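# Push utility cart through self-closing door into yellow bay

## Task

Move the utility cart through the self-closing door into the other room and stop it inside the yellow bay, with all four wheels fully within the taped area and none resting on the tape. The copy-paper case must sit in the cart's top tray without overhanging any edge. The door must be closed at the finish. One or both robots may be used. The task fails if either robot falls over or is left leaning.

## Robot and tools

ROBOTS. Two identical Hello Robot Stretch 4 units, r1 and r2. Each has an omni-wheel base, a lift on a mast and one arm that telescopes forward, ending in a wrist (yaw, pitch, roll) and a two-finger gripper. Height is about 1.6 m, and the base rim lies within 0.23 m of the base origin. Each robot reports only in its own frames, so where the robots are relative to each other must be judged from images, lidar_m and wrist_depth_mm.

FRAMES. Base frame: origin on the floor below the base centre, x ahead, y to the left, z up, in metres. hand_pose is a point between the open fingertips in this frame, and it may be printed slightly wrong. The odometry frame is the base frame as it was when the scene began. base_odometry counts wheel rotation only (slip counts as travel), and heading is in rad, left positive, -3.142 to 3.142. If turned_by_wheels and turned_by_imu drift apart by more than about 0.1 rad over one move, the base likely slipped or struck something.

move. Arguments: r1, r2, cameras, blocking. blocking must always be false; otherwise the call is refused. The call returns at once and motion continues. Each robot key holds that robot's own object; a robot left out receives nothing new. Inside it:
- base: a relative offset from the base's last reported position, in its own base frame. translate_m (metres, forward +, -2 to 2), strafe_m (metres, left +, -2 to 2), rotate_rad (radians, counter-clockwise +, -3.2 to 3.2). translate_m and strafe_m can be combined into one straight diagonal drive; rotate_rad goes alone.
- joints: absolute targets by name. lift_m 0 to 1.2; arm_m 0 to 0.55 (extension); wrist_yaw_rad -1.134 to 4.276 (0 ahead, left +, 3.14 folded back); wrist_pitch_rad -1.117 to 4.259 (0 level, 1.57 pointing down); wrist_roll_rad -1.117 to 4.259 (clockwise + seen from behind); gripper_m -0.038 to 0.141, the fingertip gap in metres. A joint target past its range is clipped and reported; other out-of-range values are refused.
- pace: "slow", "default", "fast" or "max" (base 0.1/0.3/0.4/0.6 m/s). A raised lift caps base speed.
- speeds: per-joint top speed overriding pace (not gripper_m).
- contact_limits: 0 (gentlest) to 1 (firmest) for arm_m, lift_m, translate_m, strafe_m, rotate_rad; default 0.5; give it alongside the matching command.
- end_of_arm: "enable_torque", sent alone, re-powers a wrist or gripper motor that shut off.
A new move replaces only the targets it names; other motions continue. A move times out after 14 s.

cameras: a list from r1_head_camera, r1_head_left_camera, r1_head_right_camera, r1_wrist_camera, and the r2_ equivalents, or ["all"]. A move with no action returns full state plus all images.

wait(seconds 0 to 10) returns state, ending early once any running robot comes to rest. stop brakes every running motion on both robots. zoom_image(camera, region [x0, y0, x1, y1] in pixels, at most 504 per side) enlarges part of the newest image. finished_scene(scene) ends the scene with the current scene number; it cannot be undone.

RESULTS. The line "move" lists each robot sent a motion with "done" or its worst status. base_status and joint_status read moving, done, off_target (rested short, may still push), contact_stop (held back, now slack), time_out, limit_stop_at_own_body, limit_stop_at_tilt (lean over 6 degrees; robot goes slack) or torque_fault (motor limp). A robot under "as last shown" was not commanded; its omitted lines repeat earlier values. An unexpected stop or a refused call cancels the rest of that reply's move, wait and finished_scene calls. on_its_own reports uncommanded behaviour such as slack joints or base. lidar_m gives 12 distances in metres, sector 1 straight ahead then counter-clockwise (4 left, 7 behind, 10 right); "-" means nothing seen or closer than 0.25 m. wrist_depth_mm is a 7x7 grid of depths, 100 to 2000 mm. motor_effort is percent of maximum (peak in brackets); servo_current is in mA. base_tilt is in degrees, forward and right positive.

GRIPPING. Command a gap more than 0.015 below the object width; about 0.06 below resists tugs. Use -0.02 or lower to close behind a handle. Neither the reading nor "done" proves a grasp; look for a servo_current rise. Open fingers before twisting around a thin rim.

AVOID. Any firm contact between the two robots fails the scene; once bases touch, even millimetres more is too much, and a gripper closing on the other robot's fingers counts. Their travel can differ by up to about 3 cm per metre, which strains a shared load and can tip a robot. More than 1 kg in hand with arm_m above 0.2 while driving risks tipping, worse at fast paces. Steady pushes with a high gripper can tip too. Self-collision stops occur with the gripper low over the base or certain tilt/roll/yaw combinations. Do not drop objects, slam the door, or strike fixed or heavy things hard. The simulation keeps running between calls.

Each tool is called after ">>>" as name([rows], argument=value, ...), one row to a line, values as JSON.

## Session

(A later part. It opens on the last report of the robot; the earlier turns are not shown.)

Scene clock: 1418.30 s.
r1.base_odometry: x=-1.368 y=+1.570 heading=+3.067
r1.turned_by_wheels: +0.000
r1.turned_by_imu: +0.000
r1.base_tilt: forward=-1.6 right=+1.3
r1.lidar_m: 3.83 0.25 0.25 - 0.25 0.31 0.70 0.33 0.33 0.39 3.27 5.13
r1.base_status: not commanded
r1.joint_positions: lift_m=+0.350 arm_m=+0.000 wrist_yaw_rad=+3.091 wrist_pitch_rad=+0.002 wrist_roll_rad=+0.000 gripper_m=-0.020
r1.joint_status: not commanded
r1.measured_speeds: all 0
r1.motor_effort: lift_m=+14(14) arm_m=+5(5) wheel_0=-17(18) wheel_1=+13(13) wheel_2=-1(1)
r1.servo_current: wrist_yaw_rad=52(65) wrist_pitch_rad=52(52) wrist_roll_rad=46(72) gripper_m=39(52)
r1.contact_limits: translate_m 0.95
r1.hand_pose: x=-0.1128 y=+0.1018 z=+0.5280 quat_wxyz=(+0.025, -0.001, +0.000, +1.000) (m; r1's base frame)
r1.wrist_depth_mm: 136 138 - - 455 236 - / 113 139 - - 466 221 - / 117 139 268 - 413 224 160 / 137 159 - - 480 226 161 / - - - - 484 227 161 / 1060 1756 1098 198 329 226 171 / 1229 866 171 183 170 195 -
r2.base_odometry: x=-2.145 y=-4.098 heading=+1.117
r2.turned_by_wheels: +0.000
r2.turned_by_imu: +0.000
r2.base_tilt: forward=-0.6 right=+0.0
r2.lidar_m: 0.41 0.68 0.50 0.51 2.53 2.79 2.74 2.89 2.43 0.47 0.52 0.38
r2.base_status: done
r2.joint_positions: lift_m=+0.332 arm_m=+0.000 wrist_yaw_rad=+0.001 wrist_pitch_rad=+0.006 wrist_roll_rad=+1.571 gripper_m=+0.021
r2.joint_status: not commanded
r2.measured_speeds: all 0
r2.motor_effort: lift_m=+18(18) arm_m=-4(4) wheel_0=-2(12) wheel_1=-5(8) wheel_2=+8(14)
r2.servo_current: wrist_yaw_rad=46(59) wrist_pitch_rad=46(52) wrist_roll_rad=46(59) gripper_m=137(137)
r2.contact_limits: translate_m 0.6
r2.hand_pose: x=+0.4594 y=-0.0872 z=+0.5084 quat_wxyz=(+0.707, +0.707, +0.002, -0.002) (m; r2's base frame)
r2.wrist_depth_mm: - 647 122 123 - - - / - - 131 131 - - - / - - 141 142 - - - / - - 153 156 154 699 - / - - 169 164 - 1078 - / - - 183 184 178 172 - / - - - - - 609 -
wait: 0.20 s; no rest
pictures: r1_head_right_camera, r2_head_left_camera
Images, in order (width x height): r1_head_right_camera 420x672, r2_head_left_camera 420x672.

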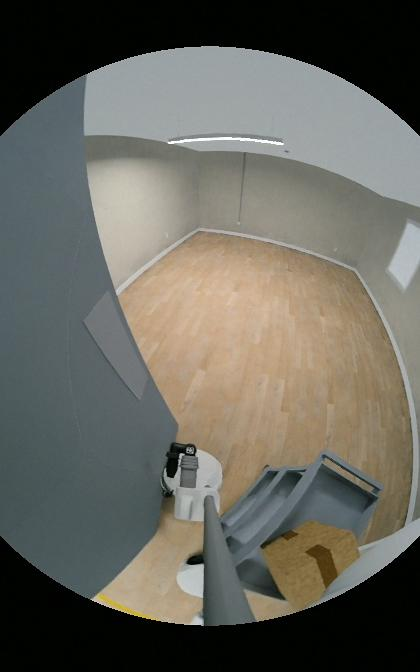

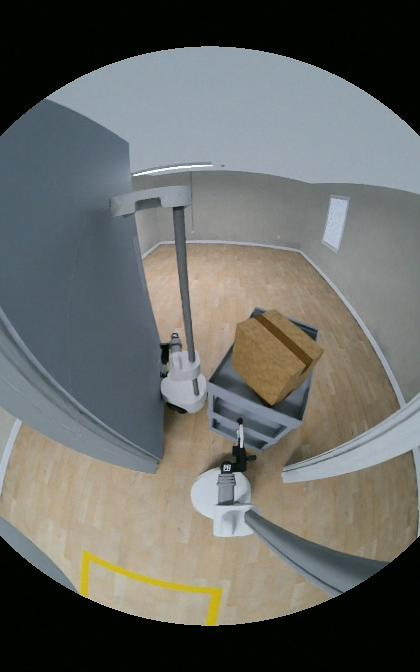

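>>> move(r2={"base":{"translate_m":-0.3},"pace":"slow","contact_limits":{"translate_m":0.6}}, blocking=false)

>>> wait(seconds=5)

>>> wait(seconds=0.2, cameras=["r2_head_left_camera","r1_head_right_camera"])

>>> zoom_image(camera="r1_head_right_camera", region=[140, 260, 420, 620])

>>> zoom_image(camera="r2_head_left_camera", region=[60, 280, 420, 640])

Scene clock: 1428.13 s.
move: r2 moving
r1: as last shown
r1.lidar_m: 3.85 0.25 0.25 - 0.25 0.33 0.74 0.36 0.34 0.39 3.24 5.12
r1.motor_effort: lift_m=+14(14) arm_m=+5(5) wheel_0=-17(17) wheel_1=+13(13) wheel_2=-1(1)
r1.servo_current: wrist_yaw_rad=46(52) wrist_pitch_rad=46(52) wrist_roll_rad=52(52) gripper_m=39(46)
r1.contact_limits: translate_m 0.95
r1.wrist_depth_mm: 136 138 - - 455 236 - / 113 139 - - 466 221 - / 117 139 268 - 418 224 160 / 138 160 - - 480 225 160 / - - - - 492 226 161 / 1576 1708 1098 198 330 226 171 / 1255 508 172 184 170 195 -
r2.base_odometry: x=-2.150 y=-4.109 heading=+1.118
r2.turned_by_wheels: +0.000
r2.turned_by_imu: +0.001
r2.base_tilt: forward=-0.7 right=+0.1
r2.lidar_m: 0.40 0.70 0.52 0.51 2.52 2.79 2.73 2.91 2.42 0.49 0.52 0.39
r2.base_status: translate_m moving
r2.joint_positions: lift_m=+0.332 arm_m=+0.000 wrist_yaw_rad=+0.001 wrist_pitch_rad=+0.006 wrist_roll_rad=+1.571 gripper_m=+0.021
r2.joint_status: not commanded
r2.measured_speeds: translate_m=-0.048 strafe_m=+0.000 rotate_rad=+0.001 lift_m=+0.000 arm_m=+0.000 wrist_yaw_rad=+0.000 wrist_pitch_rad=+0.000 wrist_roll_rad=+0.000
r2.motor_effort: lift_m=+18(18) arm_m=-4(4) wheel_0=-2(7) wheel_1=-7(8) wheel_2=+12(14)
r2.servo_current: wrist_yaw_rad=39(52) wrist_pitch_rad=46(52) wrist_roll_rad=46(52) gripper_m=117(130)
r2.contact_limits: translate_m 0.6
r2.hand_pose: x=+0.4594 y=-0.0871 z=+0.5084 quat_wxyz=(+0.707, +0.707, +0.003, -0.002) (m; r2's base frame)
r2.wrist_depth_mm: - 640 122 123 - - - / - - 131 132 - - - / - - 141 142 - - - / - - 153 156 154 723 - / - - 169 164 - 1060 - / - - 183 184 179 172 - / - - - - - 615 -
pictures: none

Scene clock: 1431.90 s.
earlier move: r2 done
r1.base_odometry: x=-1.368 y=+1.570 heading=+3.067
r1.turned_by_wheels: +0.000
r1.turned_by_imu: +0.000
r1.base_tilt: forward=-1.6 right=+1.3
r1.lidar_m: 3.85 0.25 0.25 - 0.25 0.33 0.56 0.44 0.42 2.78 3.23 5.14
r1.base_status: not commanded
r1.joint_positions: lift_m=+0.350 arm_m=+0.000 wrist_yaw_rad=+3.091 wrist_pitch_rad=+0.002 wrist_roll_rad=+0.000 gripper_m=-0.020
r1.joint_status: not commanded
r1.measured_speeds: all 0
r1.motor_effort: lift_m=+14(14) arm_m=+4(5) wheel_0=-16(18) wheel_1=+13(14) wheel_2=-1(1)
r1.servo_current: wrist_yaw_rad=59(72) wrist_pitch_rad=46(52) wrist_roll_rad=46(65) gripper_m=52(52)
r1.contact_limits: translate_m 0.95
r1.hand_pose: x=-0.1128 y=+0.1018 z=+0.5280 quat_wxyz=(+0.025, -0.001, +0.000, +1.000) (m; r1's base frame)
r1.wrist_depth_mm: 136 138 - - 455 236 - / 113 139 - - 466 222 - / 117 139 270 - 415 223 160 / 137 158 1255 - 480 224 161 / - - - - 492 225 161 / 1808 1921 788 198 327 226 171 / - 141 163 183 170 195 -
r2.base_odometry: x=-2.276 y=-4.367 heading=+1.118
r2.turned_by_wheels: +0.000
r2.turned_by_imu: +0.001
r2.base_tilt: forward=-0.7 right=+0.0
r2.lidar_m: 0.42 0.71 0.65 1.86 2.54 2.51 2.42 2.61 2.39 1.23 0.60 0.39
r2.base_status: done
r2.joint_positions: lift_m=+0.332 arm_m=+0.000 wrist_yaw_rad=+0.002 wrist_pitch_rad=+0.006 wrist_roll_rad=+1.571 gripper_m=+0.021
r2.joint_status: not commanded
r2.measured_speeds: all 0
r2.motor_effort: lift_m=+18(18) arm_m=-4(4) wheel_0=-2(7) wheel_1=-4(8) wheel_2=+8(14)
r2.servo_current: wrist_yaw_rad=46(59) wrist_pitch_rad=52(52) wrist_roll_rad=39(65) gripper_m=130(137)
r2.contact_limits: translate_m 0.6
r2.hand_pose: x=+0.4594 y=-0.0870 z=+0.5084 quat_wxyz=(+0.707, +0.707, +0.003, -0.002) (m; r2's base frame)
r2.wrist_depth_mm: - 654 133 134 135 - - / - - 141 140 - - - / - - 150 151 - - - / - - 161 160 - - - / - - 173 170 177 647 - / - 508 183 185 181 172 484 / - - 842 - - 778 -
wait: 3.77 of 5 s (r2 has come to rest)
pictures: none

Scene clock: 1432.10 s.
r1.base_odometry: x=-1.368 y=+1.570 heading=+3.067
r1.turned_by_wheels: +0.000
r1.turned_by_imu: +0.000
r1.base_tilt: forward=-1.6 right=+1.3
r1.lidar_m: 3.84 0.25 0.25 - 0.25 0.31 0.58 0.45 0.44 2.75 3.25 5.11
r1.base_status: not commanded
r1.joint_positions: lift_m=+0.350 arm_m=+0.000 wrist_yaw_rad=+3.091 wrist_pitch_rad=+0.002 wrist_roll_rad=+0.000 gripper_m=-0.020
r1.joint_status: not commanded
r1.measured_speeds: all 0
r1.motor_effort: lift_m=+14(14) arm_m=+4(5) wheel_0=-17(18) wheel_1=+13(14) wheel_2=-1(1)
r1.servo_current: wrist_yaw_rad=39(72) wrist_pitch_rad=33(52) wrist_roll_rad=52(65) gripper_m=46(52)
r1.contact_limits: translate_m 0.95
r1.hand_pose: x=-0.1128 y=+0.1018 z=+0.5280 quat_wxyz=(+0.025, -0.001, +0.000, +1.000) (m; r1's base frame)
r1.wrist_depth_mm: 136 138 - - 459 236 - / 113 139 - - 466 221 - / 117 139 270 - 415 224 160 / 136 159 1281 - 484 227 161 / - - - - 488 226 161 / 1808 1983 778 198 329 226 171 / - 141 163 183 170 195 -
r2.base_odometry: x=-2.276 y=-4.367 heading=+1.118
r2.turned_by_wheels: +0.000
r2.turned_by_imu: +0.000
r2.base_tilt: forward=-0.7 right=+0.1
r2.lidar_m: 0.41 0.72 0.65 1.88 2.52 2.51 2.42 2.58 2.39 1.20 0.59 0.38
r2.base_status: done
r2.joint_positions: lift_m=+0.332 arm_m=+0.000 wrist_yaw_rad=+0.002 wrist_pitch_rad=+0.006 wrist_roll_rad=+1.571 gripper_m=+0.021
r2.joint_status: not commanded
r2.measured_speeds: all 0
r2.motor_effort: lift_m=+18(18) arm_m=-4(4) wheel_0=-2(7) wheel_1=-3(8) wheel_2=+8(14)
r2.servo_current: wrist_yaw_rad=39(59) wrist_pitch_rad=46(52) wrist_roll_rad=39(65) gripper_m=124(137)
r2.contact_limits: translate_m 0.6
r2.hand_pose: x=+0.4594 y=-0.0870 z=+0.5084 quat_wxyz=(+0.707, +0.707, +0.003, -0.002) (m; r2's base frame)
r2.wrist_depth_mm: - 661 133 134 134 - - / - - 141 140 - - - / - - 150 151 - - - / - - 161 160 - - - / - - 173 169 177 647 - / - 512 183 185 181 172 480 / - - 831 - - 768 -
wait: 0.20 s; no rest
pictures: r1_head_right_camera, r2_head_left_camera
Images, in order (width x height): r1_head_right_camera 420x672, r2_head_left_camera 420x672.

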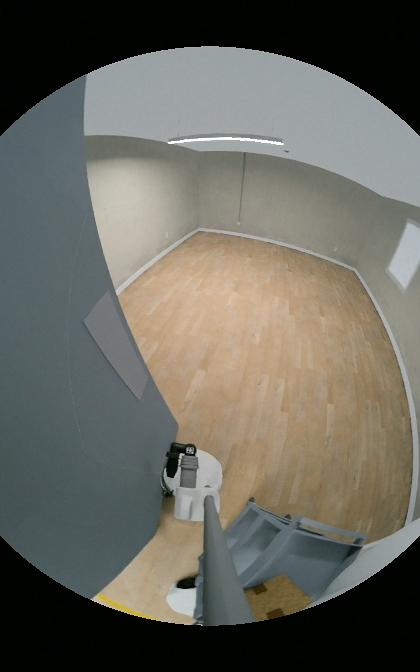

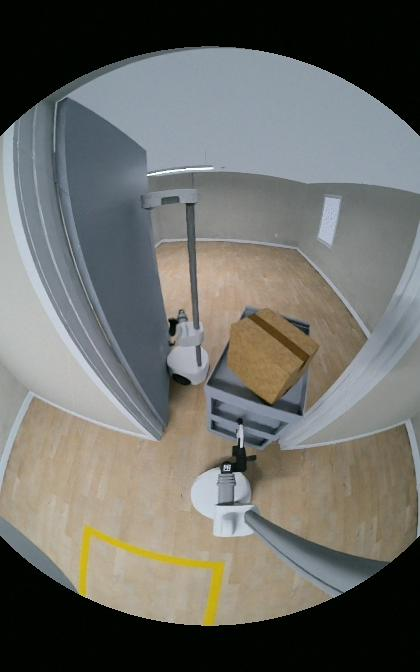

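Scaled by 1.400 from the camera's 420x672 image, which has a finer 600x960 frame.

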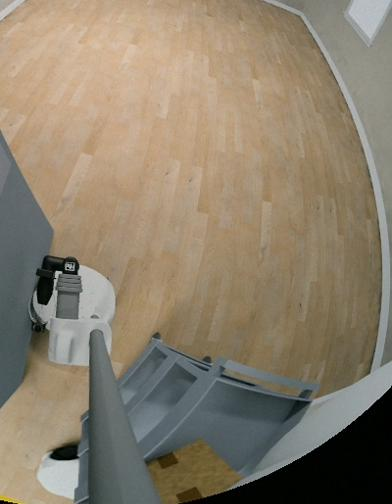

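Scaled by 1.400 from the camera's 420x672 image, which has a finer 600x960 frame.

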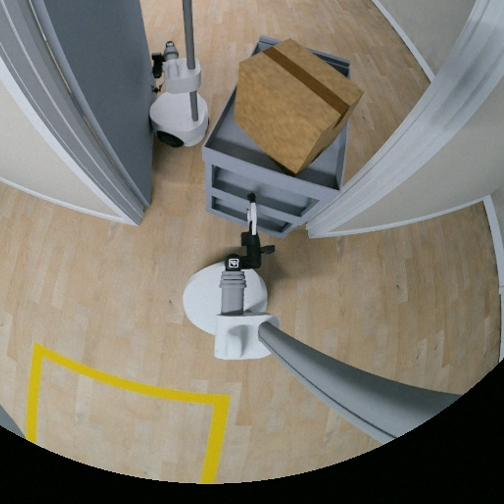

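>>> move(r2={"base":{"translate_m":-0.25,"strafe_m":0.1},"pace":"slow","contact_limits":{"translate_m":0.6}}, blocking=false)

>>> wait(seconds=5)

>>> wait(seconds=0.2, cameras=["r2_head_left_camera","r1_head_right_camera","r2_head_right_camera"])

>>> zoom_image(camera="r1_head_right_camera", region=[140, 260, 420, 620])

>>> zoom_image(camera="r2_head_left_camera", region=[60, 280, 420, 640])

>>> zoom_image(camera="r2_head_right_camera", region=[60, 280, 420, 640])

Scene clock: 1445.17 s.
move: r2 moving
r1: as last shown
r1.base_tilt: forward=-1.6 right=+1.2
r1.lidar_m: 3.82 0.25 0.25 - 0.25 0.31 0.58 0.43 0.44 2.76 3.23 5.13
r1.motor_effort: lift_m=+14(14) arm_m=+5(5) wheel_0=-17(17) wheel_1=+13(13) wheel_2=-1(1)
r1.servo_current: wrist_yaw_rad=46(65) wrist_pitch_rad=46(46) wrist_roll_rad=46(65) gripper_m=46(46)
r1.contact_limits: translate_m 0.95
r1.wrist_depth_mm: 136 139 - - 459 236 - / 113 139 - - 469 221 - / 117 139 270 - 413 224 160 / 137 159 1229 - 477 224 160 / - - - - 492 226 161 / 1708 1921 788 198 325 227 171 / - 140 163 183 170 195 -
r2.base_odometry: x=-2.286 y=-4.377 heading=+1.117
r2.turned_by_wheels: +0.000
r2.turned_by_imu: +0.000
r2.base_tilt: forward=-0.7 right=+0.1
r2.lidar_m: 0.40 0.71 0.65 1.94 2.54 2.48 2.42 2.59 2.37 1.22 0.61 0.40
r2.base_status: translate_m moving; strafe_m moving
r2.joint_positions: lift_m=+0.332 arm_m=+0.000 wrist_yaw_rad=+0.002 wrist_pitch_rad=+0.006 wrist_roll_rad=+1.571 gripper_m=+0.021
r2.joint_status: not commanded
r2.measured_speeds: translate_m=-0.048 strafe_m=+0.019 rotate_rad=-0.002 lift_m=+0.000 arm_m=+0.000 wrist_yaw_rad=+0.000 wrist_pitch_rad=+0.000 wrist_roll_rad=+0.000
r2.motor_effort: lift_m=+18(18) arm_m=-4(4) wheel_0=-5(9) wheel_1=-4(5) wheel_2=+10(14)
r2.servo_current: wrist_yaw_rad=52(59) wrist_pitch_rad=46(52) wrist_roll_rad=46(46) gripper_m=130(130)
r2.contact_limits: translate_m 0.6
r2.hand_pose: x=+0.4594 y=-0.0870 z=+0.5084 quat_wxyz=(+0.707, +0.707, +0.003, -0.002) (m; r2's base frame)
r2.wrist_depth_mm: - 661 135 135 136 - - / - - 142 142 - - - / - - 151 151 - - - / - - 163 161 - - - / - - 173 171 178 654 - / - 512 184 186 181 172 480 / - - 854 - - 778 -
pictures: none

Scene clock: 1448.57 s.
earlier move: r2 done
r1.base_odometry: x=-1.368 y=+1.570 heading=+3.067
r1.turned_by_wheels: +0.000
r1.turned_by_imu: +0.000
r1.base_tilt: forward=-1.6 right=+1.3
r1.lidar_m: 3.84 0.25 0.25 - 0.25 0.31 0.64 0.50 0.95 2.73 3.26 5.13
r1.base_status: not commanded
r1.joint_positions: lift_m=+0.350 arm_m=+0.000 wrist_yaw_rad=+3.091 wrist_pitch_rad=+0.002 wrist_roll_rad=+0.000 gripper_m=-0.020
r1.joint_status: not commanded
r1.measured_speeds: all 0
r1.motor_effort: lift_m=+14(14) arm_m=+5(5) wheel_0=-17(18) wheel_1=+13(13) wheel_2=-1(1)
r1.servo_current: wrist_yaw_rad=59(72) wrist_pitch_rad=46(52) wrist_roll_rad=59(72) gripper_m=39(52)
r1.contact_limits: translate_m 0.95
r1.hand_pose: x=-0.1128 y=+0.1018 z=+0.5280 quat_wxyz=(+0.025, -0.001, +0.000, +1.000) (m; r1's base frame)
r1.wrist_depth_mm: 136 138 - - 459 236 - / 113 139 1618 - 469 221 - / 116 139 265 - 413 224 160 / 137 160 991 - 480 224 161 / - - - - 492 225 161 / 1921 - 1205 198 329 226 171 / - 133 164 180 171 195 -
r2.base_odometry: x=-2.475 y=-4.548 heading=+1.117
r2.turned_by_wheels: +0.000
r2.turned_by_imu: -0.001
r2.base_tilt: forward=-0.7 right=+0.1
r2.lidar_m: 0.41 0.77 0.96 2.29 2.46 2.25 2.18 2.33 2.48 2.02 0.83 0.38
r2.base_status: done
r2.joint_positions: lift_m=+0.332 arm_m=+0.000 wrist_yaw_rad=-0.003 wrist_pitch_rad=+0.006 wrist_roll_rad=+1.571 gripper_m=+0.021
r2.joint_status: not commanded
r2.measured_speeds: all 0
r2.motor_effort: lift_m=+18(18) arm_m=-4(4) wheel_0=-8(14) wheel_1=-4(7) wheel_2=+4(14)
r2.servo_current: wrist_yaw_rad=46(65) wrist_pitch_rad=46(59) wrist_roll_rad=46(59) gripper_m=124(137)
r2.contact_limits: translate_m 0.6
r2.hand_pose: x=+0.4591 y=-0.0881 z=+0.5084 quat_wxyz=(+0.707, +0.707, +0.001, -0.003) (m; r2's base frame)
r2.wrist_depth_mm: - 654 128 129 129 - - / - 715 136 135 - - - / - - 145 147 - - - / - - 157 157 - 715 - / - - 172 168 - 640 - / - 512 183 186 181 173 - / - 155 198 - - 917 -
wait: 3.40 of 5 s (r2 has come to rest)
pictures: none

Scene clock: 1448.77 s.
r1.base_odometry: x=-1.368 y=+1.570 heading=+3.067
r1.turned_by_wheels: +0.000
r1.turned_by_imu: +0.000
r1.base_tilt: forward=-1.6 right=+1.3
r1.lidar_m: 3.85 0.25 0.25 - 0.25 0.34 0.63 0.50 0.91 2.75 3.23 5.11
r1.base_status: not commanded
r1.joint_positions: lift_m=+0.350 arm_m=+0.000 wrist_yaw_rad=+3.091 wrist_pitch_rad=+0.002 wrist_roll_rad=+0.000 gripper_m=-0.020
r1.joint_status: not commanded
r1.measured_speeds: all 0
r1.motor_effort: lift_m=+14(14) arm_m=+5(5) wheel_0=-17(18) wheel_1=+13(13) wheel_2=-1(1)
r1.servo_current: wrist_yaw_rad=59(72) wrist_pitch_rad=46(52) wrist_roll_rad=52(72) gripper_m=39(52)
r1.contact_limits: translate_m 0.95
r1.hand_pose: x=-0.1128 y=+0.1018 z=+0.5280 quat_wxyz=(+0.025, -0.001, +0.000, +1.000) (m; r1's base frame)
r1.wrist_depth_mm: 136 138 - - 455 236 - / 113 139 1618 - 466 221 - / 117 139 263 - 415 224 160 / 137 159 1008 - 480 225 161 / - - - - 484 226 162 / 1983 - 1229 198 327 226 171 / - 133 163 179 170 195 -
r2.base_odometry: x=-2.475 y=-4.548 heading=+1.117
r2.turned_by_wheels: +0.000
r2.turned_by_imu: +0.000
r2.base_tilt: forward=-0.7 right=+0.1
r2.lidar_m: 0.39 0.77 0.93 2.32 2.48 2.27 2.19 2.28 2.48 2.05 0.83 0.39
r2.base_status: done
r2.joint_positions: lift_m=+0.332 arm_m=+0.000 wrist_yaw_rad=-0.003 wrist_pitch_rad=+0.006 wrist_roll_rad=+1.571 gripper_m=+0.021
r2.joint_status: not commanded
r2.measured_speeds: all 0
r2.motor_effort: lift_m=+18(18) arm_m=-4(4) wheel_0=-8(14) wheel_1=-4(7) wheel_2=+4(14)
r2.servo_current: wrist_yaw_rad=59(65) wrist_pitch_rad=46(59) wrist_roll_rad=46(59) gripper_m=124(137)
r2.contact_limits: translate_m 0.6
r2.hand_pose: x=+0.4591 y=-0.0881 z=+0.5084 quat_wxyz=(+0.707, +0.707, +0.001, -0.003) (m; r2's base frame)
r2.wrist_depth_mm: - 654 128 129 129 - - / - 715 136 135 - - - / - - 145 147 - - - / - - 157 158 - 707 - / - - 172 168 - 640 - / - 512 183 185 181 173 - / - 155 198 - - 917 -
wait: 0.20 s; no rest
pictures: r1_head_right_camera, r2_head_left_camera, r2_head_right_camera
Images, in order (width x height): r1_head_right_camera 420x672, r2_head_left_camera 420x672, r2_head_right_camera 420x672.

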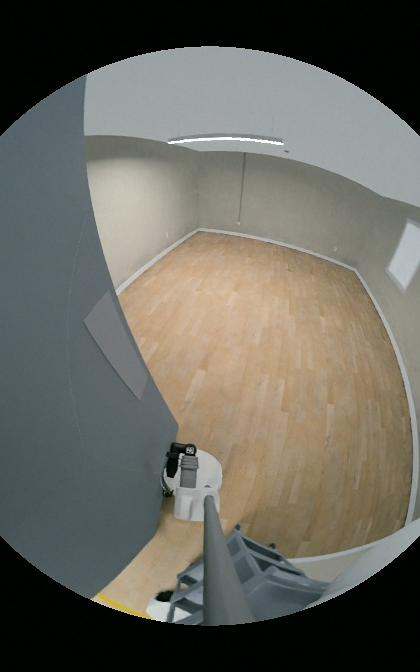

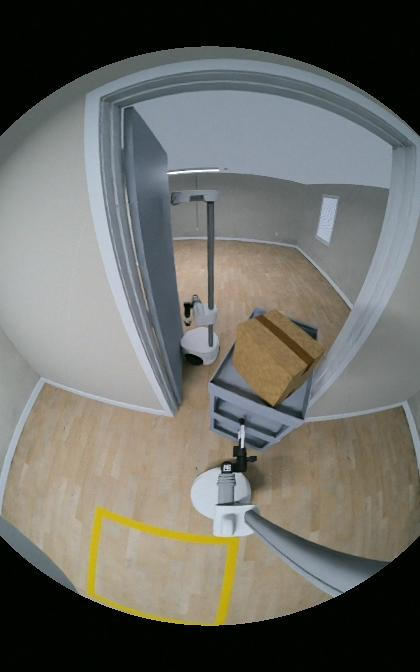

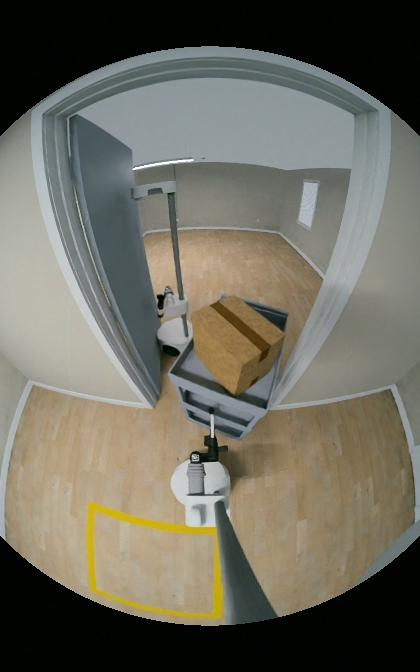

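Scaled by 1.400 from the camera's 420x672 image, which has a finer 600x960 frame.

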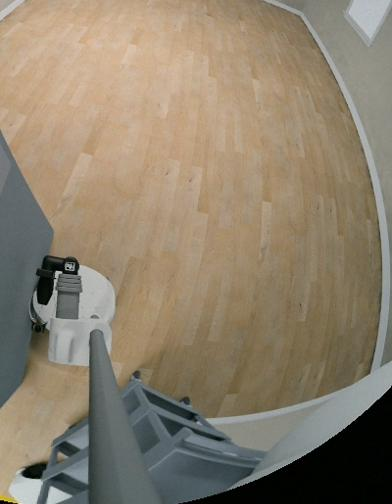

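Scaled by 1.400 from the camera's 420x672 image, which has a finer 600x960 frame.

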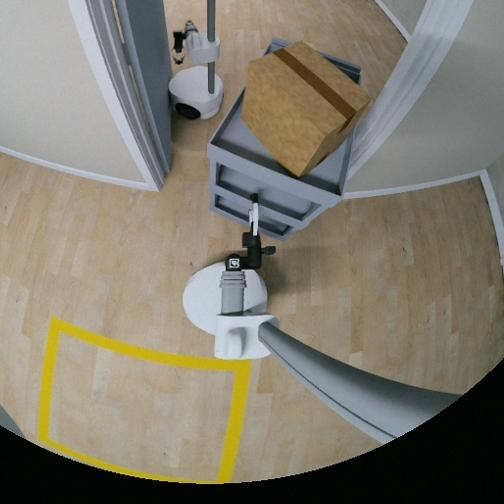

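Scaled by 1.400 from the camera's 420x672 image, which has a finer 600x960 frame.

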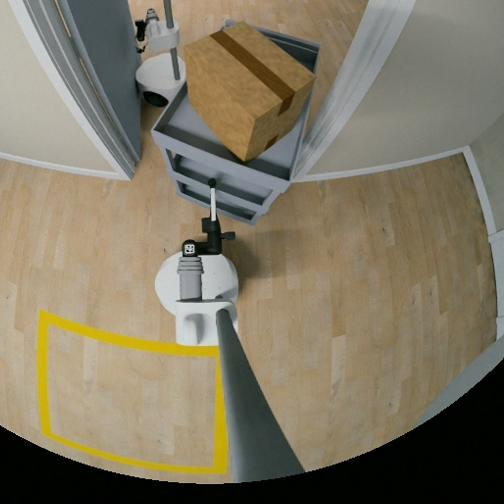

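>>> move(r2={"base":{"translate_m":-0.2,"strafe_m":0.08},"pace":"slow","contact_limits":{"translate_m":0.5}}, blocking=false)

>>> wait(seconds=5)

>>> wait(seconds=0.2, cameras=["r2_head_left_camera","r2_head_right_camera"])

>>> zoom_image(camera="r2_head_left_camera", region=[60, 280, 420, 640])

>>> zoom_image(camera="r2_head_right_camera", region=[60, 280, 420, 640])

Scene clock: 1458.90 s.
move: r2 moving
r1: as last shown
r1.lidar_m: 3.89 0.25 0.25 - 0.25 0.30 0.65 0.53 1.40 2.77 3.27 5.14
r1.motor_effort: lift_m=+14(14) arm_m=+5(5) wheel_0=-17(17) wheel_1=+13(13) wheel_2=-1(1)
r1.servo_current: wrist_yaw_rad=59(72) wrist_pitch_rad=46(46) wrist_roll_rad=52(65) gripper_m=39(46)
r1.contact_limits: translate_m 0.95
r1.wrist_depth_mm: 137 138 - - 459 236 - / 113 139 1008 - 466 221 - / 117 139 263 - 410 224 160 / 137 159 1025 - 480 225 161 / - - - - 492 226 161 / 1983 - 1229 198 329 226 171 / - 133 163 183 170 195 -
r2.base_odometry: x=-2.485 y=-4.557 heading=+1.116
r2.turned_by_wheels: -0.001
r2.turned_by_imu: +0.000
r2.base_tilt: forward=-0.7 right=+0.1
r2.lidar_m: 0.41 0.75 0.99 2.31 2.44 2.22 2.18 2.28 2.48 2.07 0.86 0.38
r2.base_status: translate_m moving; strafe_m moving
r2.joint_positions: lift_m=+0.332 arm_m=+0.000 wrist_yaw_rad=-0.003 wrist_pitch_rad=+0.006 wrist_roll_rad=+1.571 gripper_m=+0.021
r2.joint_status: not commanded
r2.measured_speeds: translate_m=-0.048 strafe_m=+0.019 rotate_rad=+0.000 lift_m=+0.000 arm_m=+0.000 wrist_yaw_rad=+0.000 wrist_pitch_rad=+0.000 wrist_roll_rad=+0.000
r2.motor_effort: lift_m=+18(18) arm_m=-4(4) wheel_0=-10(13) wheel_1=-6(6) wheel_2=+9(9)
r2.servo_current: wrist_yaw_rad=59(59) wrist_pitch_rad=46(52) wrist_roll_rad=39(65) gripper_m=130(130)
r2.contact_limits: translate_m 0.5
r2.hand_pose: x=+0.4591 y=-0.0881 z=+0.5084 quat_wxyz=(+0.707, +0.707, +0.001, -0.003) (m; r2's base frame)
r2.wrist_depth_mm: - 654 127 128 - - - / - 707 135 135 - - - / - - 145 146 - - - / - - 156 158 - 707 - / - - 172 168 - 991 - / - 517 183 186 180 173 - / - 154 198 - - 991 -
pictures: none

Scene clock: 1461.77 s.
earlier move: r2 done
r1.base_odometry: x=-1.368 y=+1.570 heading=+3.067
r1.turned_by_wheels: +0.000
r1.turned_by_imu: +0.000
r1.base_tilt: forward=-1.6 right=+1.2
r1.lidar_m: 3.84 0.25 0.25 - 0.25 0.32 0.69 0.64 1.39 2.77 3.25 5.13
r1.base_status: not commanded
r1.joint_positions: lift_m=+0.350 arm_m=+0.000 wrist_yaw_rad=+3.091 wrist_pitch_rad=+0.002 wrist_roll_rad=+0.000 gripper_m=-0.020
r1.joint_status: not commanded
r1.measured_speeds: all 0
r1.motor_effort: lift_m=+14(14) arm_m=+5(5) wheel_0=-17(18) wheel_1=+13(13) wheel_2=-1(1)
r1.servo_current: wrist_yaw_rad=46(72) wrist_pitch_rad=39(52) wrist_roll_rad=59(78) gripper_m=46(52)
r1.contact_limits: translate_m 0.95
r1.hand_pose: x=-0.1128 y=+0.1018 z=+0.5280 quat_wxyz=(+0.025, -0.001, +0.000, +1.000) (m; r1's base frame)
r1.wrist_depth_mm: 136 138 1042 - 459 236 - / 113 139 1042 - 466 221 - / 117 139 264 - 410 224 160 / 137 159 1366 - 480 224 161 / - - - - 488 226 161 / 1921 - 186 199 329 226 172 / 1025 141 164 180 170 195 -
r2.base_odometry: x=-2.635 y=-4.692 heading=+1.116
r2.turned_by_wheels: +0.000
r2.turned_by_imu: -0.001
r2.base_tilt: forward=-0.6 right=+0.0
r2.lidar_m: 0.41 0.90 1.26 2.25 2.37 2.03 1.98 2.12 2.53 2.47 0.45 0.38
r2.base_status: done
r2.joint_positions: lift_m=+0.332 arm_m=+0.000 wrist_yaw_rad=-0.003 wrist_pitch_rad=+0.006 wrist_roll_rad=+1.571 gripper_m=+0.021
r2.joint_status: not commanded
r2.measured_speeds: all 0
r2.motor_effort: lift_m=+18(18) arm_m=-4(4) wheel_0=-9(15) wheel_1=-5(8) wheel_2=+3(9)
r2.servo_current: wrist_yaw_rad=46(59) wrist_pitch_rad=39(52) wrist_roll_rad=39(65) gripper_m=124(130)
r2.contact_limits: translate_m 0.5
r2.hand_pose: x=+0.4590 y=-0.0884 z=+0.5084 quat_wxyz=(+0.707, +0.707, +0.001, -0.003) (m; r2's base frame)
r2.wrist_depth_mm: - - 119 120 120 - - / - - 128 129 - - - / - - 139 139 - - - / - 778 151 154 153 683 - / - - 169 163 - 1078 - / - 480 183 185 180 172 - / - - - - - 931 -
wait: 2.87 of 5 s (r2 has come to rest)
pictures: none

Scene clock: 1461.97 s.
r1.base_odometry: x=-1.368 y=+1.570 heading=+3.067
r1.turned_by_wheels: +0.000
r1.turned_by_imu: +0.000
r1.base_tilt: forward=-1.6 right=+1.3
r1.lidar_m: 3.83 0.26 0.25 - 0.25 0.31 0.67 0.64 1.39 2.78 3.24 5.12
r1.base_status: not commanded
r1.joint_positions: lift_m=+0.350 arm_m=+0.000 wrist_yaw_rad=+3.091 wrist_pitch_rad=+0.002 wrist_roll_rad=+0.000 gripper_m=-0.020
r1.joint_status: not commanded
r1.measured_speeds: all 0
r1.motor_effort: lift_m=+14(14) arm_m=+4(5) wheel_0=-17(18) wheel_1=+13(13) wheel_2=-1(1)
r1.servo_current: wrist_yaw_rad=26(72) wrist_pitch_rad=39(52) wrist_roll_rad=33(78) gripper_m=46(52)
r1.contact_limits: translate_m 0.95
r1.hand_pose: x=-0.1128 y=+0.1018 z=+0.5280 quat_wxyz=(+0.025, -0.001, +0.000, +1.000) (m; r1's base frame)
r1.wrist_depth_mm: 136 138 1042 - 459 236 - / 113 139 1060 - 462 220 - / 117 139 264 - 415 223 160 / 137 159 1366 - 480 226 160 / - - - - 492 226 161 / 1921 - 186 197 329 225 171 / 1042 141 164 179 170 195 -
r2.base_odometry: x=-2.635 y=-4.692 heading=+1.116
r2.turned_by_wheels: +0.000
r2.turned_by_imu: +0.000
r2.base_tilt: forward=-0.7 right=+0.0
r2.lidar_m: 0.42 0.89 1.27 2.25 2.40 2.05 1.97 2.10 2.52 2.48 0.39 0.39
r2.base_status: done
r2.joint_positions: lift_m=+0.332 arm_m=+0.000 wrist_yaw_rad=-0.003 wrist_pitch_rad=+0.006 wrist_roll_rad=+1.571 gripper_m=+0.021
r2.joint_status: not commanded
r2.measured_speeds: all 0
r2.motor_effort: lift_m=+18(18) arm_m=-4(4) wheel_0=-9(15) wheel_1=-5(8) wheel_2=+3(9)
r2.servo_current: wrist_yaw_rad=46(59) wrist_pitch_rad=46(52) wrist_roll_rad=46(65) gripper_m=124(130)
r2.contact_limits: translate_m 0.5
r2.hand_pose: x=+0.4590 y=-0.0884 z=+0.5084 quat_wxyz=(+0.707, +0.707, +0.001, -0.003) (m; r2's base frame)
r2.wrist_depth_mm: - - 119 120 120 - - / - - 128 129 - - - / - - 139 139 - - - / - 778 151 154 152 676 - / - - 169 164 - 1078 - / - 480 183 185 180 172 - / - - - - - 931 -
wait: 0.20 s; no rest
pictures: r2_head_left_camera, r2_head_right_camera
Images, in order (width x height): r2_head_left_camera 420x672, r2_head_right_camera 420x672.

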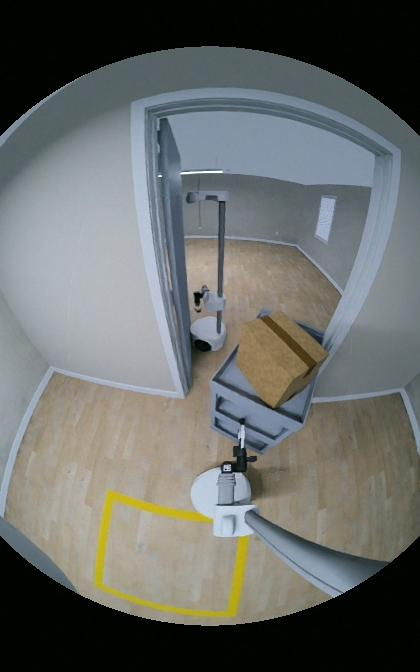

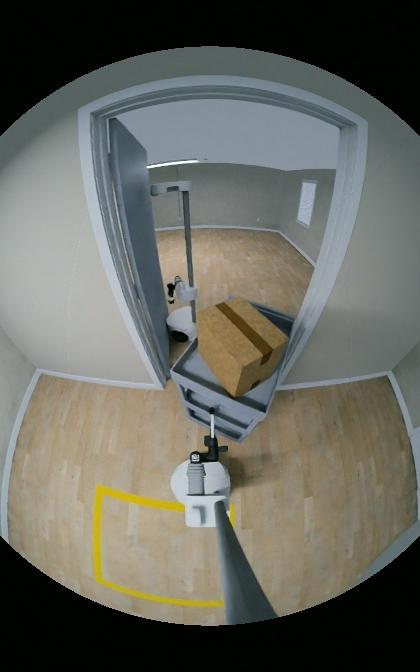

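Scaled by 1.400 from the camera's 420x672 image, which has a finer 600x960 frame.

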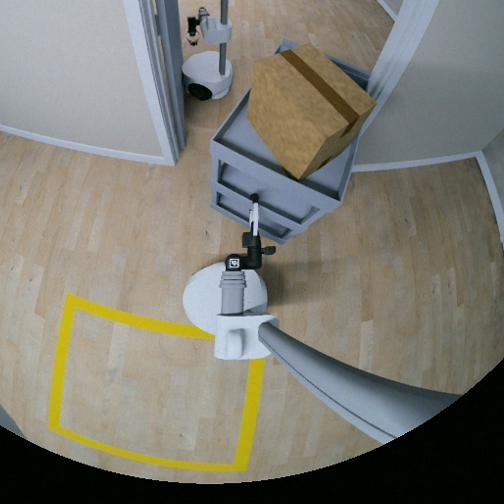

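Scaled by 1.400 from the camera's 420x672 image, which has a finer 600x960 frame.

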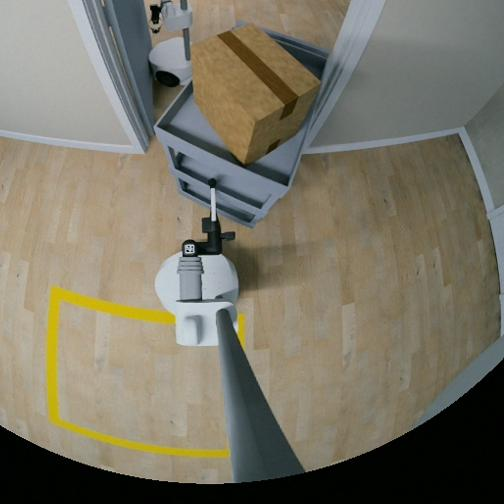

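>>> move(r2={"base":{"translate_m":-0.22,"strafe_m":0.16},"pace":"slow","contact_limits":{"translate_m":0.5}}, blocking=false)

>>> wait(seconds=5)

>>> wait(seconds=0.2, cameras=["r2_head_left_camera","r2_head_right_camera"])

>>> zoom_image(camera="r2_head_left_camera", region=[60, 280, 420, 640])

>>> zoom_image(camera="r2_head_right_camera", region=[60, 280, 420, 640])

Scene clock: 1471.20 s.
move: r2 moving
r1: as last shown
r1.lidar_m: 3.82 0.25 0.25 - 0.25 0.32 0.69 0.67 1.39 2.75 3.26 5.14
r1.motor_effort: lift_m=+14(14) arm_m=+5(5) wheel_0=-17(17) wheel_1=+13(13) wheel_2=-1(1)
r1.servo_current: wrist_yaw_rad=46(59) wrist_pitch_rad=46(52) wrist_roll_rad=39(65) gripper_m=46(46)
r1.contact_limits: translate_m 0.95
r1.wrist_depth_mm: 136 138 1060 - 462 236 - / 113 139 1060 - 466 221 - / 116 139 264 - 415 224 161 / 136 159 1281 - 480 225 160 / 1078 - - - 488 225 161 / - - 186 198 329 226 171 / 1042 141 164 180 171 194 -
r2.base_odometry: x=-2.647 y=-4.699 heading=+1.116
r2.turned_by_wheels: +0.000
r2.turned_by_imu: +0.000
r2.base_tilt: forward=-0.6 right=+0.0
r2.lidar_m: 0.40 0.90 1.29 2.23 2.37 2.03 1.95 2.09 2.55 2.44 0.40 0.37
r2.base_status: translate_m moving; strafe_m moving
r2.joint_positions: lift_m=+0.332 arm_m=+0.000 wrist_yaw_rad=-0.005 wrist_pitch_rad=+0.006 wrist_roll_rad=+1.571 gripper_m=+0.021
r2.joint_status: not commanded
r2.measured_speeds: translate_m=-0.043 strafe_m=+0.031 rotate_rad=-0.001 lift_m=+0.000 arm_m=+0.000 wrist_yaw_rad=-0.005 wrist_pitch_rad=+0.000 wrist_roll_rad=+0.000
r2.motor_effort: lift_m=+18(18) arm_m=-4(4) wheel_0=-11(13) wheel_1=+3(6) wheel_2=+7(7)
r2.servo_current: wrist_yaw_rad=46(65) wrist_pitch_rad=46(52) wrist_roll_rad=52(52) gripper_m=130(130)
r2.contact_limits: translate_m 0.5
r2.hand_pose: x=+0.4589 y=-0.0887 z=+0.5084 quat_wxyz=(+0.707, +0.707, +0.001, -0.004) (m; r2's base frame)
r2.wrist_depth_mm: - - 119 120 120 - - / - - 128 129 - - - / - - 139 139 - - - / - 778 151 154 153 683 - / - - 168 164 171 1060 - / - - 183 185 180 172 - / - - - - - 917 -
pictures: none

Scene clock: 1474.60 s.
earlier move: r2 done
r1.base_odometry: x=-1.368 y=+1.570 heading=+3.067
r1.turned_by_wheels: +0.000
r1.turned_by_imu: +0.000
r1.base_tilt: forward=-1.6 right=+1.3
r1.lidar_m: 3.84 0.25 0.25 - 0.25 0.32 0.85 1.01 1.40 2.75 3.26 5.14
r1.base_status: not commanded
r1.joint_positions: lift_m=+0.350 arm_m=+0.000 wrist_yaw_rad=+3.091 wrist_pitch_rad=+0.002 wrist_roll_rad=+0.000 gripper_m=-0.020
r1.joint_status: not commanded
r1.measured_speeds: all 0
r1.motor_effort: lift_m=+14(14) arm_m=+4(5) wheel_0=-17(17) wheel_1=+13(14) wheel_2=-1(1)
r1.servo_current: wrist_yaw_rad=39(78) wrist_pitch_rad=46(52) wrist_roll_rad=26(65) gripper_m=46(52)
r1.contact_limits: translate_m 0.95
r1.hand_pose: x=-0.1128 y=+0.1018 z=+0.5280 quat_wxyz=(+0.025, -0.001, +0.000, +1.000) (m; r1's base frame)
r1.wrist_depth_mm: 136 138 - - 455 236 - / 113 139 1229 1983 469 221 - / 117 140 233 - 418 224 160 / 137 159 1098 - 484 226 161 / - - - - 488 226 161 / 1983 1921 186 198 329 226 171 / 1281 1205 179 183 170 195 -
r2.base_odometry: x=-2.875 y=-4.820 heading=+1.116
r2.turned_by_wheels: +0.000
r2.turned_by_imu: -0.001
r2.base_tilt: forward=-0.7 right=+0.1
r2.lidar_m: 0.41 1.11 1.61 2.09 2.22 1.81 1.75 1.87 2.66 2.60 0.37 0.34
r2.base_status: done
r2.joint_positions: lift_m=+0.332 arm_m=+0.000 wrist_yaw_rad=-0.005 wrist_pitch_rad=+0.006 wrist_roll_rad=+1.571 gripper_m=+0.021
r2.joint_status: not commanded
r2.measured_speeds: all 0
r2.motor_effort: lift_m=+18(18) arm_m=-4(4) wheel_0=-8(19) wheel_1=+5(6) wheel_2=+4(8)
r2.servo_current: wrist_yaw_rad=59(72) wrist_pitch_rad=46(52) wrist_roll_rad=59(59) gripper_m=130(137)
r2.contact_limits: translate_m 0.5
r2.hand_pose: x=+0.4589 y=-0.0889 z=+0.5084 quat_wxyz=(+0.707, +0.707, +0.000, -0.004) (m; r2's base frame)
r2.wrist_depth_mm: - - - - - - - / - - 107 108 - - - / - 119 117 118 121 - - / - - 133 134 - 574 - / - - 155 155 161 991 477 / - 171 183 186 179 174 427 / - - - - - - 375
wait: 3.40 of 5 s (r2 has come to rest)
pictures: none

Scene clock: 1474.80 s.
r1.base_odometry: x=-1.368 y=+1.570 heading=+3.067
r1.turned_by_wheels: +0.000
r1.turned_by_imu: +0.000
r1.base_tilt: forward=-1.6 right=+1.3
r1.lidar_m: 3.86 0.25 0.25 - 0.25 0.30 0.86 1.01 1.39 2.75 3.23 5.15
r1.base_status: not commanded
r1.joint_positions: lift_m=+0.350 arm_m=+0.000 wrist_yaw_rad=+3.091 wrist_pitch_rad=+0.002 wrist_roll_rad=+0.000 gripper_m=-0.020
r1.joint_status: not commanded
r1.measured_speeds: all 0
r1.motor_effort: lift_m=+14(14) arm_m=+5(5) wheel_0=-17(17) wheel_1=+13(14) wheel_2=-1(1)
r1.servo_current: wrist_yaw_rad=52(78) wrist_pitch_rad=46(52) wrist_roll_rad=46(65) gripper_m=46(52)
r1.contact_limits: translate_m 0.95
r1.hand_pose: x=-0.1128 y=+0.1018 z=+0.5280 quat_wxyz=(+0.025, -0.001, +0.000, +1.000) (m; r1's base frame)
r1.wrist_depth_mm: 136 138 - - 459 235 - / 114 139 1229 1983 466 220 - / 117 139 233 - 413 224 160 / 137 159 1138 - 480 225 160 / - - - - 492 225 161 / 1921 1921 186 198 329 226 171 / 1308 1205 178 184 170 195 -
r2.base_odometry: x=-2.875 y=-4.820 heading=+1.116
r2.turned_by_wheels: +0.000
r2.turned_by_imu: +0.000
r2.base_tilt: forward=-0.7 right=+0.1
r2.lidar_m: 0.42 1.11 1.57 2.11 2.22 1.81 1.74 1.87 2.66 2.61 0.36 0.35
r2.base_status: done
r2.joint_positions: lift_m=+0.332 arm_m=+0.000 wrist_yaw_rad=-0.005 wrist_pitch_rad=+0.006 wrist_roll_rad=+1.571 gripper_m=+0.021
r2.joint_status: not commanded
r2.measured_speeds: all 0
r2.motor_effort: lift_m=+18(18) arm_m=-4(4) wheel_0=-8(19) wheel_1=+5(6) wheel_2=+4(8)
r2.servo_current: wrist_yaw_rad=46(72) wrist_pitch_rad=46(52) wrist_roll_rad=52(59) gripper_m=124(137)
r2.contact_limits: translate_m 0.5
r2.hand_pose: x=+0.4589 y=-0.0889 z=+0.5084 quat_wxyz=(+0.707, +0.707, +0.000, -0.004) (m; r2's base frame)
r2.wrist_depth_mm: - - - - - - - / - - 107 108 - - - / - 120 117 118 121 - - / - - 133 134 - 574 - / - - 155 156 161 1008 477 / - 170 183 186 180 172 427 / - - - - - - 377
wait: 0.20 s; no rest
pictures: r2_head_left_camera, r2_head_right_camera
Images, in order (width x height): r2_head_left_camera 420x672, r2_head_right_camera 420x672.

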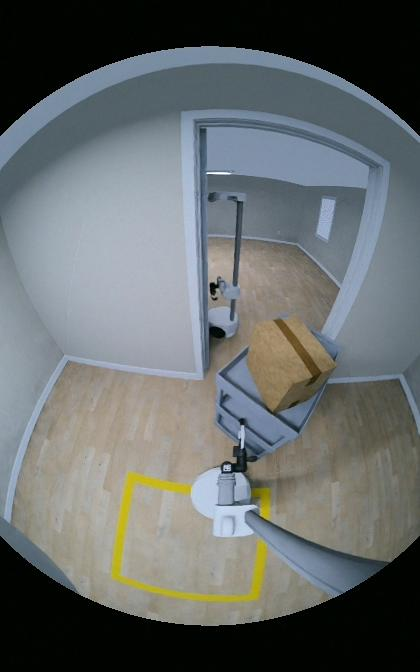

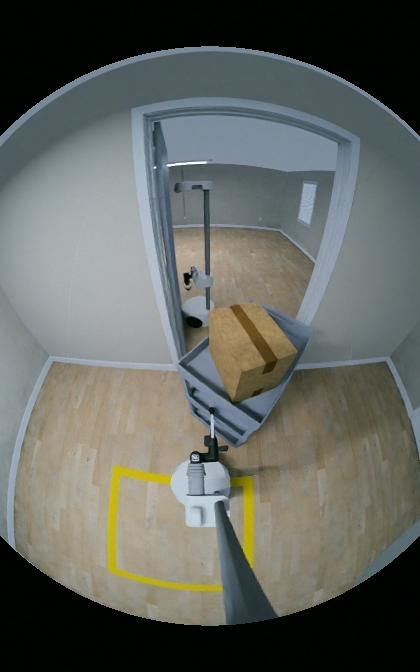

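Scaled by 1.400 from the camera's 420x672 image, which has a finer 600x960 frame.

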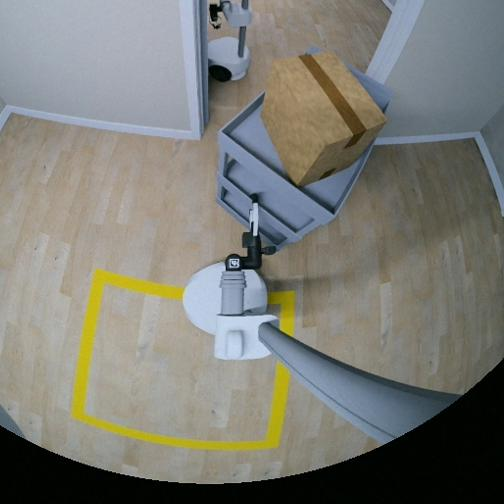

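Scaled by 1.400 from the camera's 420x672 image, which has a finer 600x960 frame.

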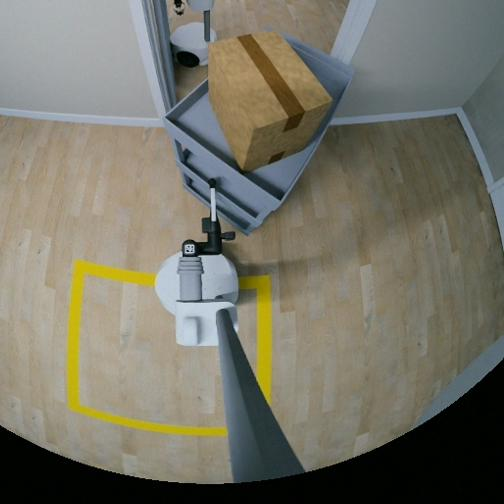

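>>> move(r2={"base":{"translate_m":-0.3,"strafe_m":0.03},"pace":"slow","contact_limits":{"translate_m":0.5}}, blocking=false)

>>> wait(seconds=6)

>>> wait(seconds=0.2, cameras=["r2_head_left_camera","r2_head_right_camera"])

>>> zoom_image(camera="r2_head_left_camera", region=[60, 280, 420, 640])

>>> zoom_image(camera="r2_head_right_camera", region=[60, 280, 420, 640])

Scene clock: 1489.80 s.
move: r2 moving
r1: as last shown
r1.base_tilt: forward=-1.6 right=+1.2
r1.lidar_m: 3.84 0.26 0.25 - 0.25 0.33 0.87 1.03 1.39 2.75 3.30 5.14
r1.motor_effort: lift_m=+14(14) arm_m=+5(5) wheel_0=-17(17) wheel_1=+13(13) wheel_2=-1(1)
r1.servo_current: wrist_yaw_rad=39(72) wrist_pitch_rad=39(46) wrist_roll_rad=39(59) gripper_m=46(46)
r1.contact_limits: translate_m 0.95
r1.wrist_depth_mm: 136 138 - - 459 235 - / 113 139 1205 1983 466 221 - / 117 139 233 - 410 224 160 / 137 160 1098 - 480 225 160 / - - - - 492 226 161 / 1921 1921 186 198 327 226 171 / 1281 1229 179 183 170 195 -
r2.base_odometry: x=-2.882 y=-4.830 heading=+1.116
r2.turned_by_wheels: +0.000
r2.turned_by_imu: +0.000
r2.base_tilt: forward=-0.6 right=+0.1
r2.lidar_m: 0.41 1.11 1.65 2.08 2.25 1.80 1.74 1.86 2.64 2.60 0.34 0.33
r2.base_status: translate_m moving; strafe_m moving
r2.joint_positions: lift_m=+0.332 arm_m=+0.000 wrist_yaw_rad=-0.005 wrist_pitch_rad=+0.006 wrist_roll_rad=+1.571 gripper_m=+0.021
r2.joint_status: not commanded
r2.measured_speeds: translate_m=-0.047 strafe_m=+0.005 rotate_rad=+0.002 lift_m=+0.000 arm_m=+0.000 wrist_yaw_rad=+0.005 wrist_pitch_rad=+0.000 wrist_roll_rad=+0.000
r2.motor_effort: lift_m=+18(18) arm_m=-4(4) wheel_0=-3(13) wheel_1=-7(7) wheel_2=+9(9)
r2.servo_current: wrist_yaw_rad=52(65) wrist_pitch_rad=52(52) wrist_roll_rad=39(59) gripper_m=124(130)
r2.contact_limits: translate_m 0.5
r2.hand_pose: x=+0.4589 y=-0.0888 z=+0.5084 quat_wxyz=(+0.707, +0.707, +0.001, -0.004) (m; r2's base frame)
r2.wrist_depth_mm: - - - - - - - / - - 105 108 - - - / - 118 116 116 120 - - / - - 132 132 133 569 - / - - 154 155 160 991 473 / - 170 183 186 179 174 424 / - - - - - 336 373
pictures: none

Scene clock: 1493.60 s.
earlier move: r2 done
r1.base_odometry: x=-1.368 y=+1.570 heading=+3.067
r1.turned_by_wheels: +0.000
r1.turned_by_imu: +0.000
r1.base_tilt: forward=-1.6 right=+1.3
r1.lidar_m: 3.85 0.25 0.25 - 0.25 0.32 1.09 1.07 1.38 2.76 3.26 5.14
r1.base_status: not commanded
r1.joint_positions: lift_m=+0.350 arm_m=+0.000 wrist_yaw_rad=+3.091 wrist_pitch_rad=+0.002 wrist_roll_rad=+0.000 gripper_m=-0.020
r1.joint_status: not commanded
r1.measured_speeds: all 0
r1.motor_effort: lift_m=+14(14) arm_m=+5(5) wheel_0=-17(17) wheel_1=+13(13) wheel_2=-1(1)
r1.servo_current: wrist_yaw_rad=52(78) wrist_pitch_rad=39(52) wrist_roll_rad=59(78) gripper_m=46(52)
r1.contact_limits: translate_m 0.95
r1.hand_pose: x=-0.1128 y=+0.1018 z=+0.5280 quat_wxyz=(+0.025, -0.001, +0.000, +1.000) (m; r1's base frame)
r1.wrist_depth_mm: 136 138 - - 459 236 - / 113 139 - 1499 469 222 - / 116 139 232 - 410 223 160 / 137 159 1281 - 484 225 161 / - - - - 488 226 162 / 1983 1921 189 198 329 226 171 / 1281 1281 179 184 170 195 -
r2.base_odometry: x=-3.034 y=-5.076 heading=+1.116
r2.turned_by_wheels: +0.000
r2.turned_by_imu: +0.001
r2.base_tilt: forward=-0.7 right=+0.1
r2.lidar_m: 0.41 1.38 2.04 2.09 2.01 1.50 1.45 1.55 2.20 2.59 1.82 0.34
r2.base_status: done
r2.joint_positions: lift_m=+0.332 arm_m=+0.000 wrist_yaw_rad=+0.001 wrist_pitch_rad=+0.006 wrist_roll_rad=+1.571 gripper_m=+0.021
r2.joint_status: not commanded
r2.measured_speeds: all 0
r2.motor_effort: lift_m=+18(18) arm_m=-4(4) wheel_0=-1(13) wheel_1=-5(8) wheel_2=+8(12)
r2.servo_current: wrist_yaw_rad=46(65) wrist_pitch_rad=46(52) wrist_roll_rad=46(59) gripper_m=124(137)
r2.contact_limits: translate_m 0.5
r2.hand_pose: x=+0.4594 y=-0.0871 z=+0.5084 quat_wxyz=(+0.707, +0.707, +0.003, -0.002) (m; r2's base frame)
r2.wrist_depth_mm: - - - - - - - / - 108 107 110 - - - / - - 121 121 - - - / - - 133 138 138 597 - / - - 156 157 - 976 480 / - 171 183 184 180 449 - / - - - - - 991 -
wait: 3.80 of 6 s (r2 has come to rest)
pictures: none

Scene clock: 1493.80 s.
r1.base_odometry: x=-1.368 y=+1.570 heading=+3.067
r1.turned_by_wheels: +0.000
r1.turned_by_imu: +0.000
r1.base_tilt: forward=-1.6 right=+1.3
r1.lidar_m: 3.84 0.25 0.25 - 0.25 0.33 1.10 1.09 1.35 2.75 3.25 5.13
r1.base_status: not commanded
r1.joint_positions: lift_m=+0.350 arm_m=+0.000 wrist_yaw_rad=+3.091 wrist_pitch_rad=+0.002 wrist_roll_rad=+0.000 gripper_m=-0.020
r1.joint_status: not commanded
r1.measured_speeds: all 0
r1.motor_effort: lift_m=+14(14) arm_m=+5(5) wheel_0=-17(17) wheel_1=+13(13) wheel_2=-1(1)
r1.servo_current: wrist_yaw_rad=46(78) wrist_pitch_rad=39(52) wrist_roll_rad=46(78) gripper_m=46(52)
r1.contact_limits: translate_m 0.95
r1.hand_pose: x=-0.1128 y=+0.1018 z=+0.5280 quat_wxyz=(+0.025, -0.001, +0.000, +1.000) (m; r1's base frame)
r1.wrist_depth_mm: 136 138 - - 462 235 - / 113 139 - 1537 466 221 - / 117 139 233 - 413 223 160 / 137 159 1229 - 480 226 161 / - - - - 488 225 161 / 1983 1983 189 198 329 226 171 / 1281 1308 179 183 170 195 -
r2.base_odometry: x=-3.034 y=-5.076 heading=+1.116
r2.turned_by_wheels: +0.000
r2.turned_by_imu: +0.000
r2.base_tilt: forward=-0.7 right=+0.1
r2.lidar_m: 0.40 1.44 2.06 2.08 2.01 1.51 1.45 1.55 2.21 2.60 1.82 0.36
r2.base_status: done
r2.joint_positions: lift_m=+0.332 arm_m=+0.000 wrist_yaw_rad=+0.001 wrist_pitch_rad=+0.006 wrist_roll_rad=+1.571 gripper_m=+0.021
r2.joint_status: not commanded
r2.measured_speeds: all 0
r2.motor_effort: lift_m=+18(18) arm_m=-4(4) wheel_0=-1(13) wheel_1=-5(8) wheel_2=+8(12)
r2.servo_current: wrist_yaw_rad=46(65) wrist_pitch_rad=52(52) wrist_roll_rad=46(59) gripper_m=124(137)
r2.contact_limits: translate_m 0.5
r2.hand_pose: x=+0.4594 y=-0.0871 z=+0.5084 quat_wxyz=(+0.707, +0.707, +0.003, -0.002) (m; r2's base frame)
r2.wrist_depth_mm: - - - - - - - / - 108 107 110 - - - / - - 121 122 - - - / - - 133 138 138 603 - / - - 156 157 - 1008 480 / - 171 182 185 180 452 - / - - - - - 991 -
wait: 0.20 s; no rest
pictures: r2_head_left_camera, r2_head_right_camera
Images, in order (width x height): r2_head_left_camera 420x672, r2_head_right_camera 420x672.

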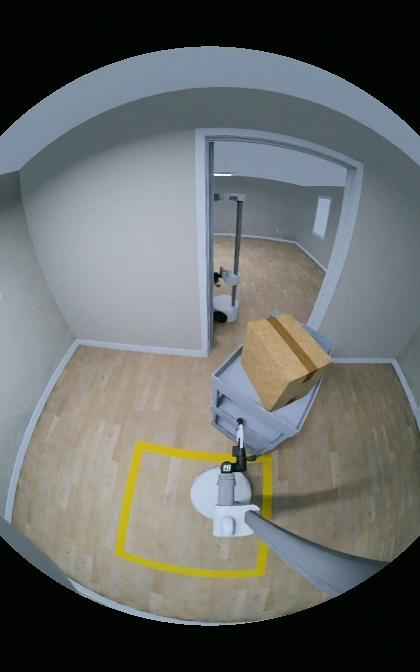

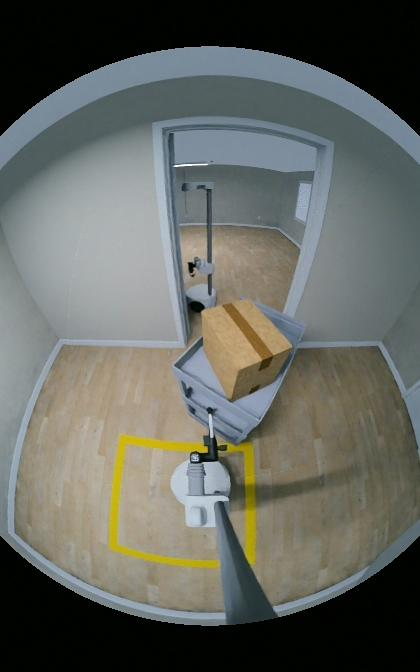

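Scaled by 1.400 from the camera's 420x672 image, which has a finer 600x960 frame.

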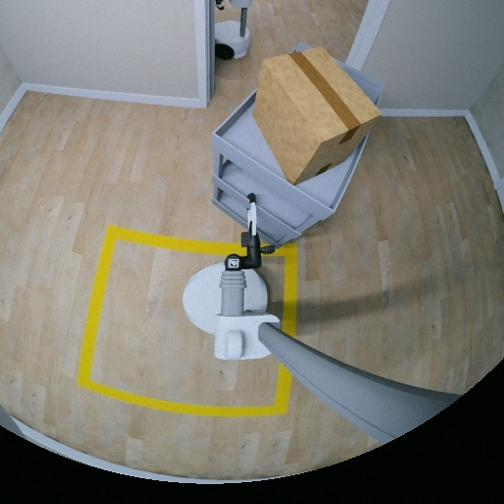

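Scaled by 1.400 from the camera's 420x672 image, which has a finer 600x960 frame.

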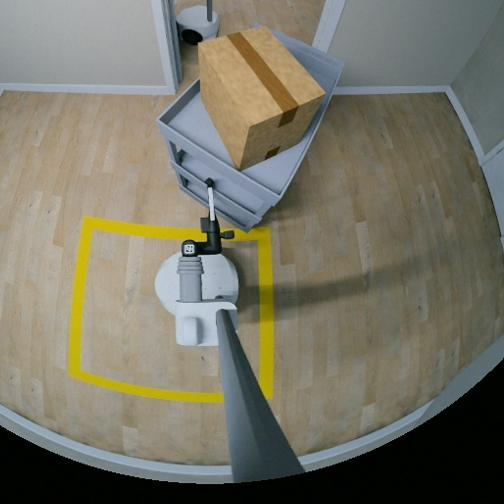

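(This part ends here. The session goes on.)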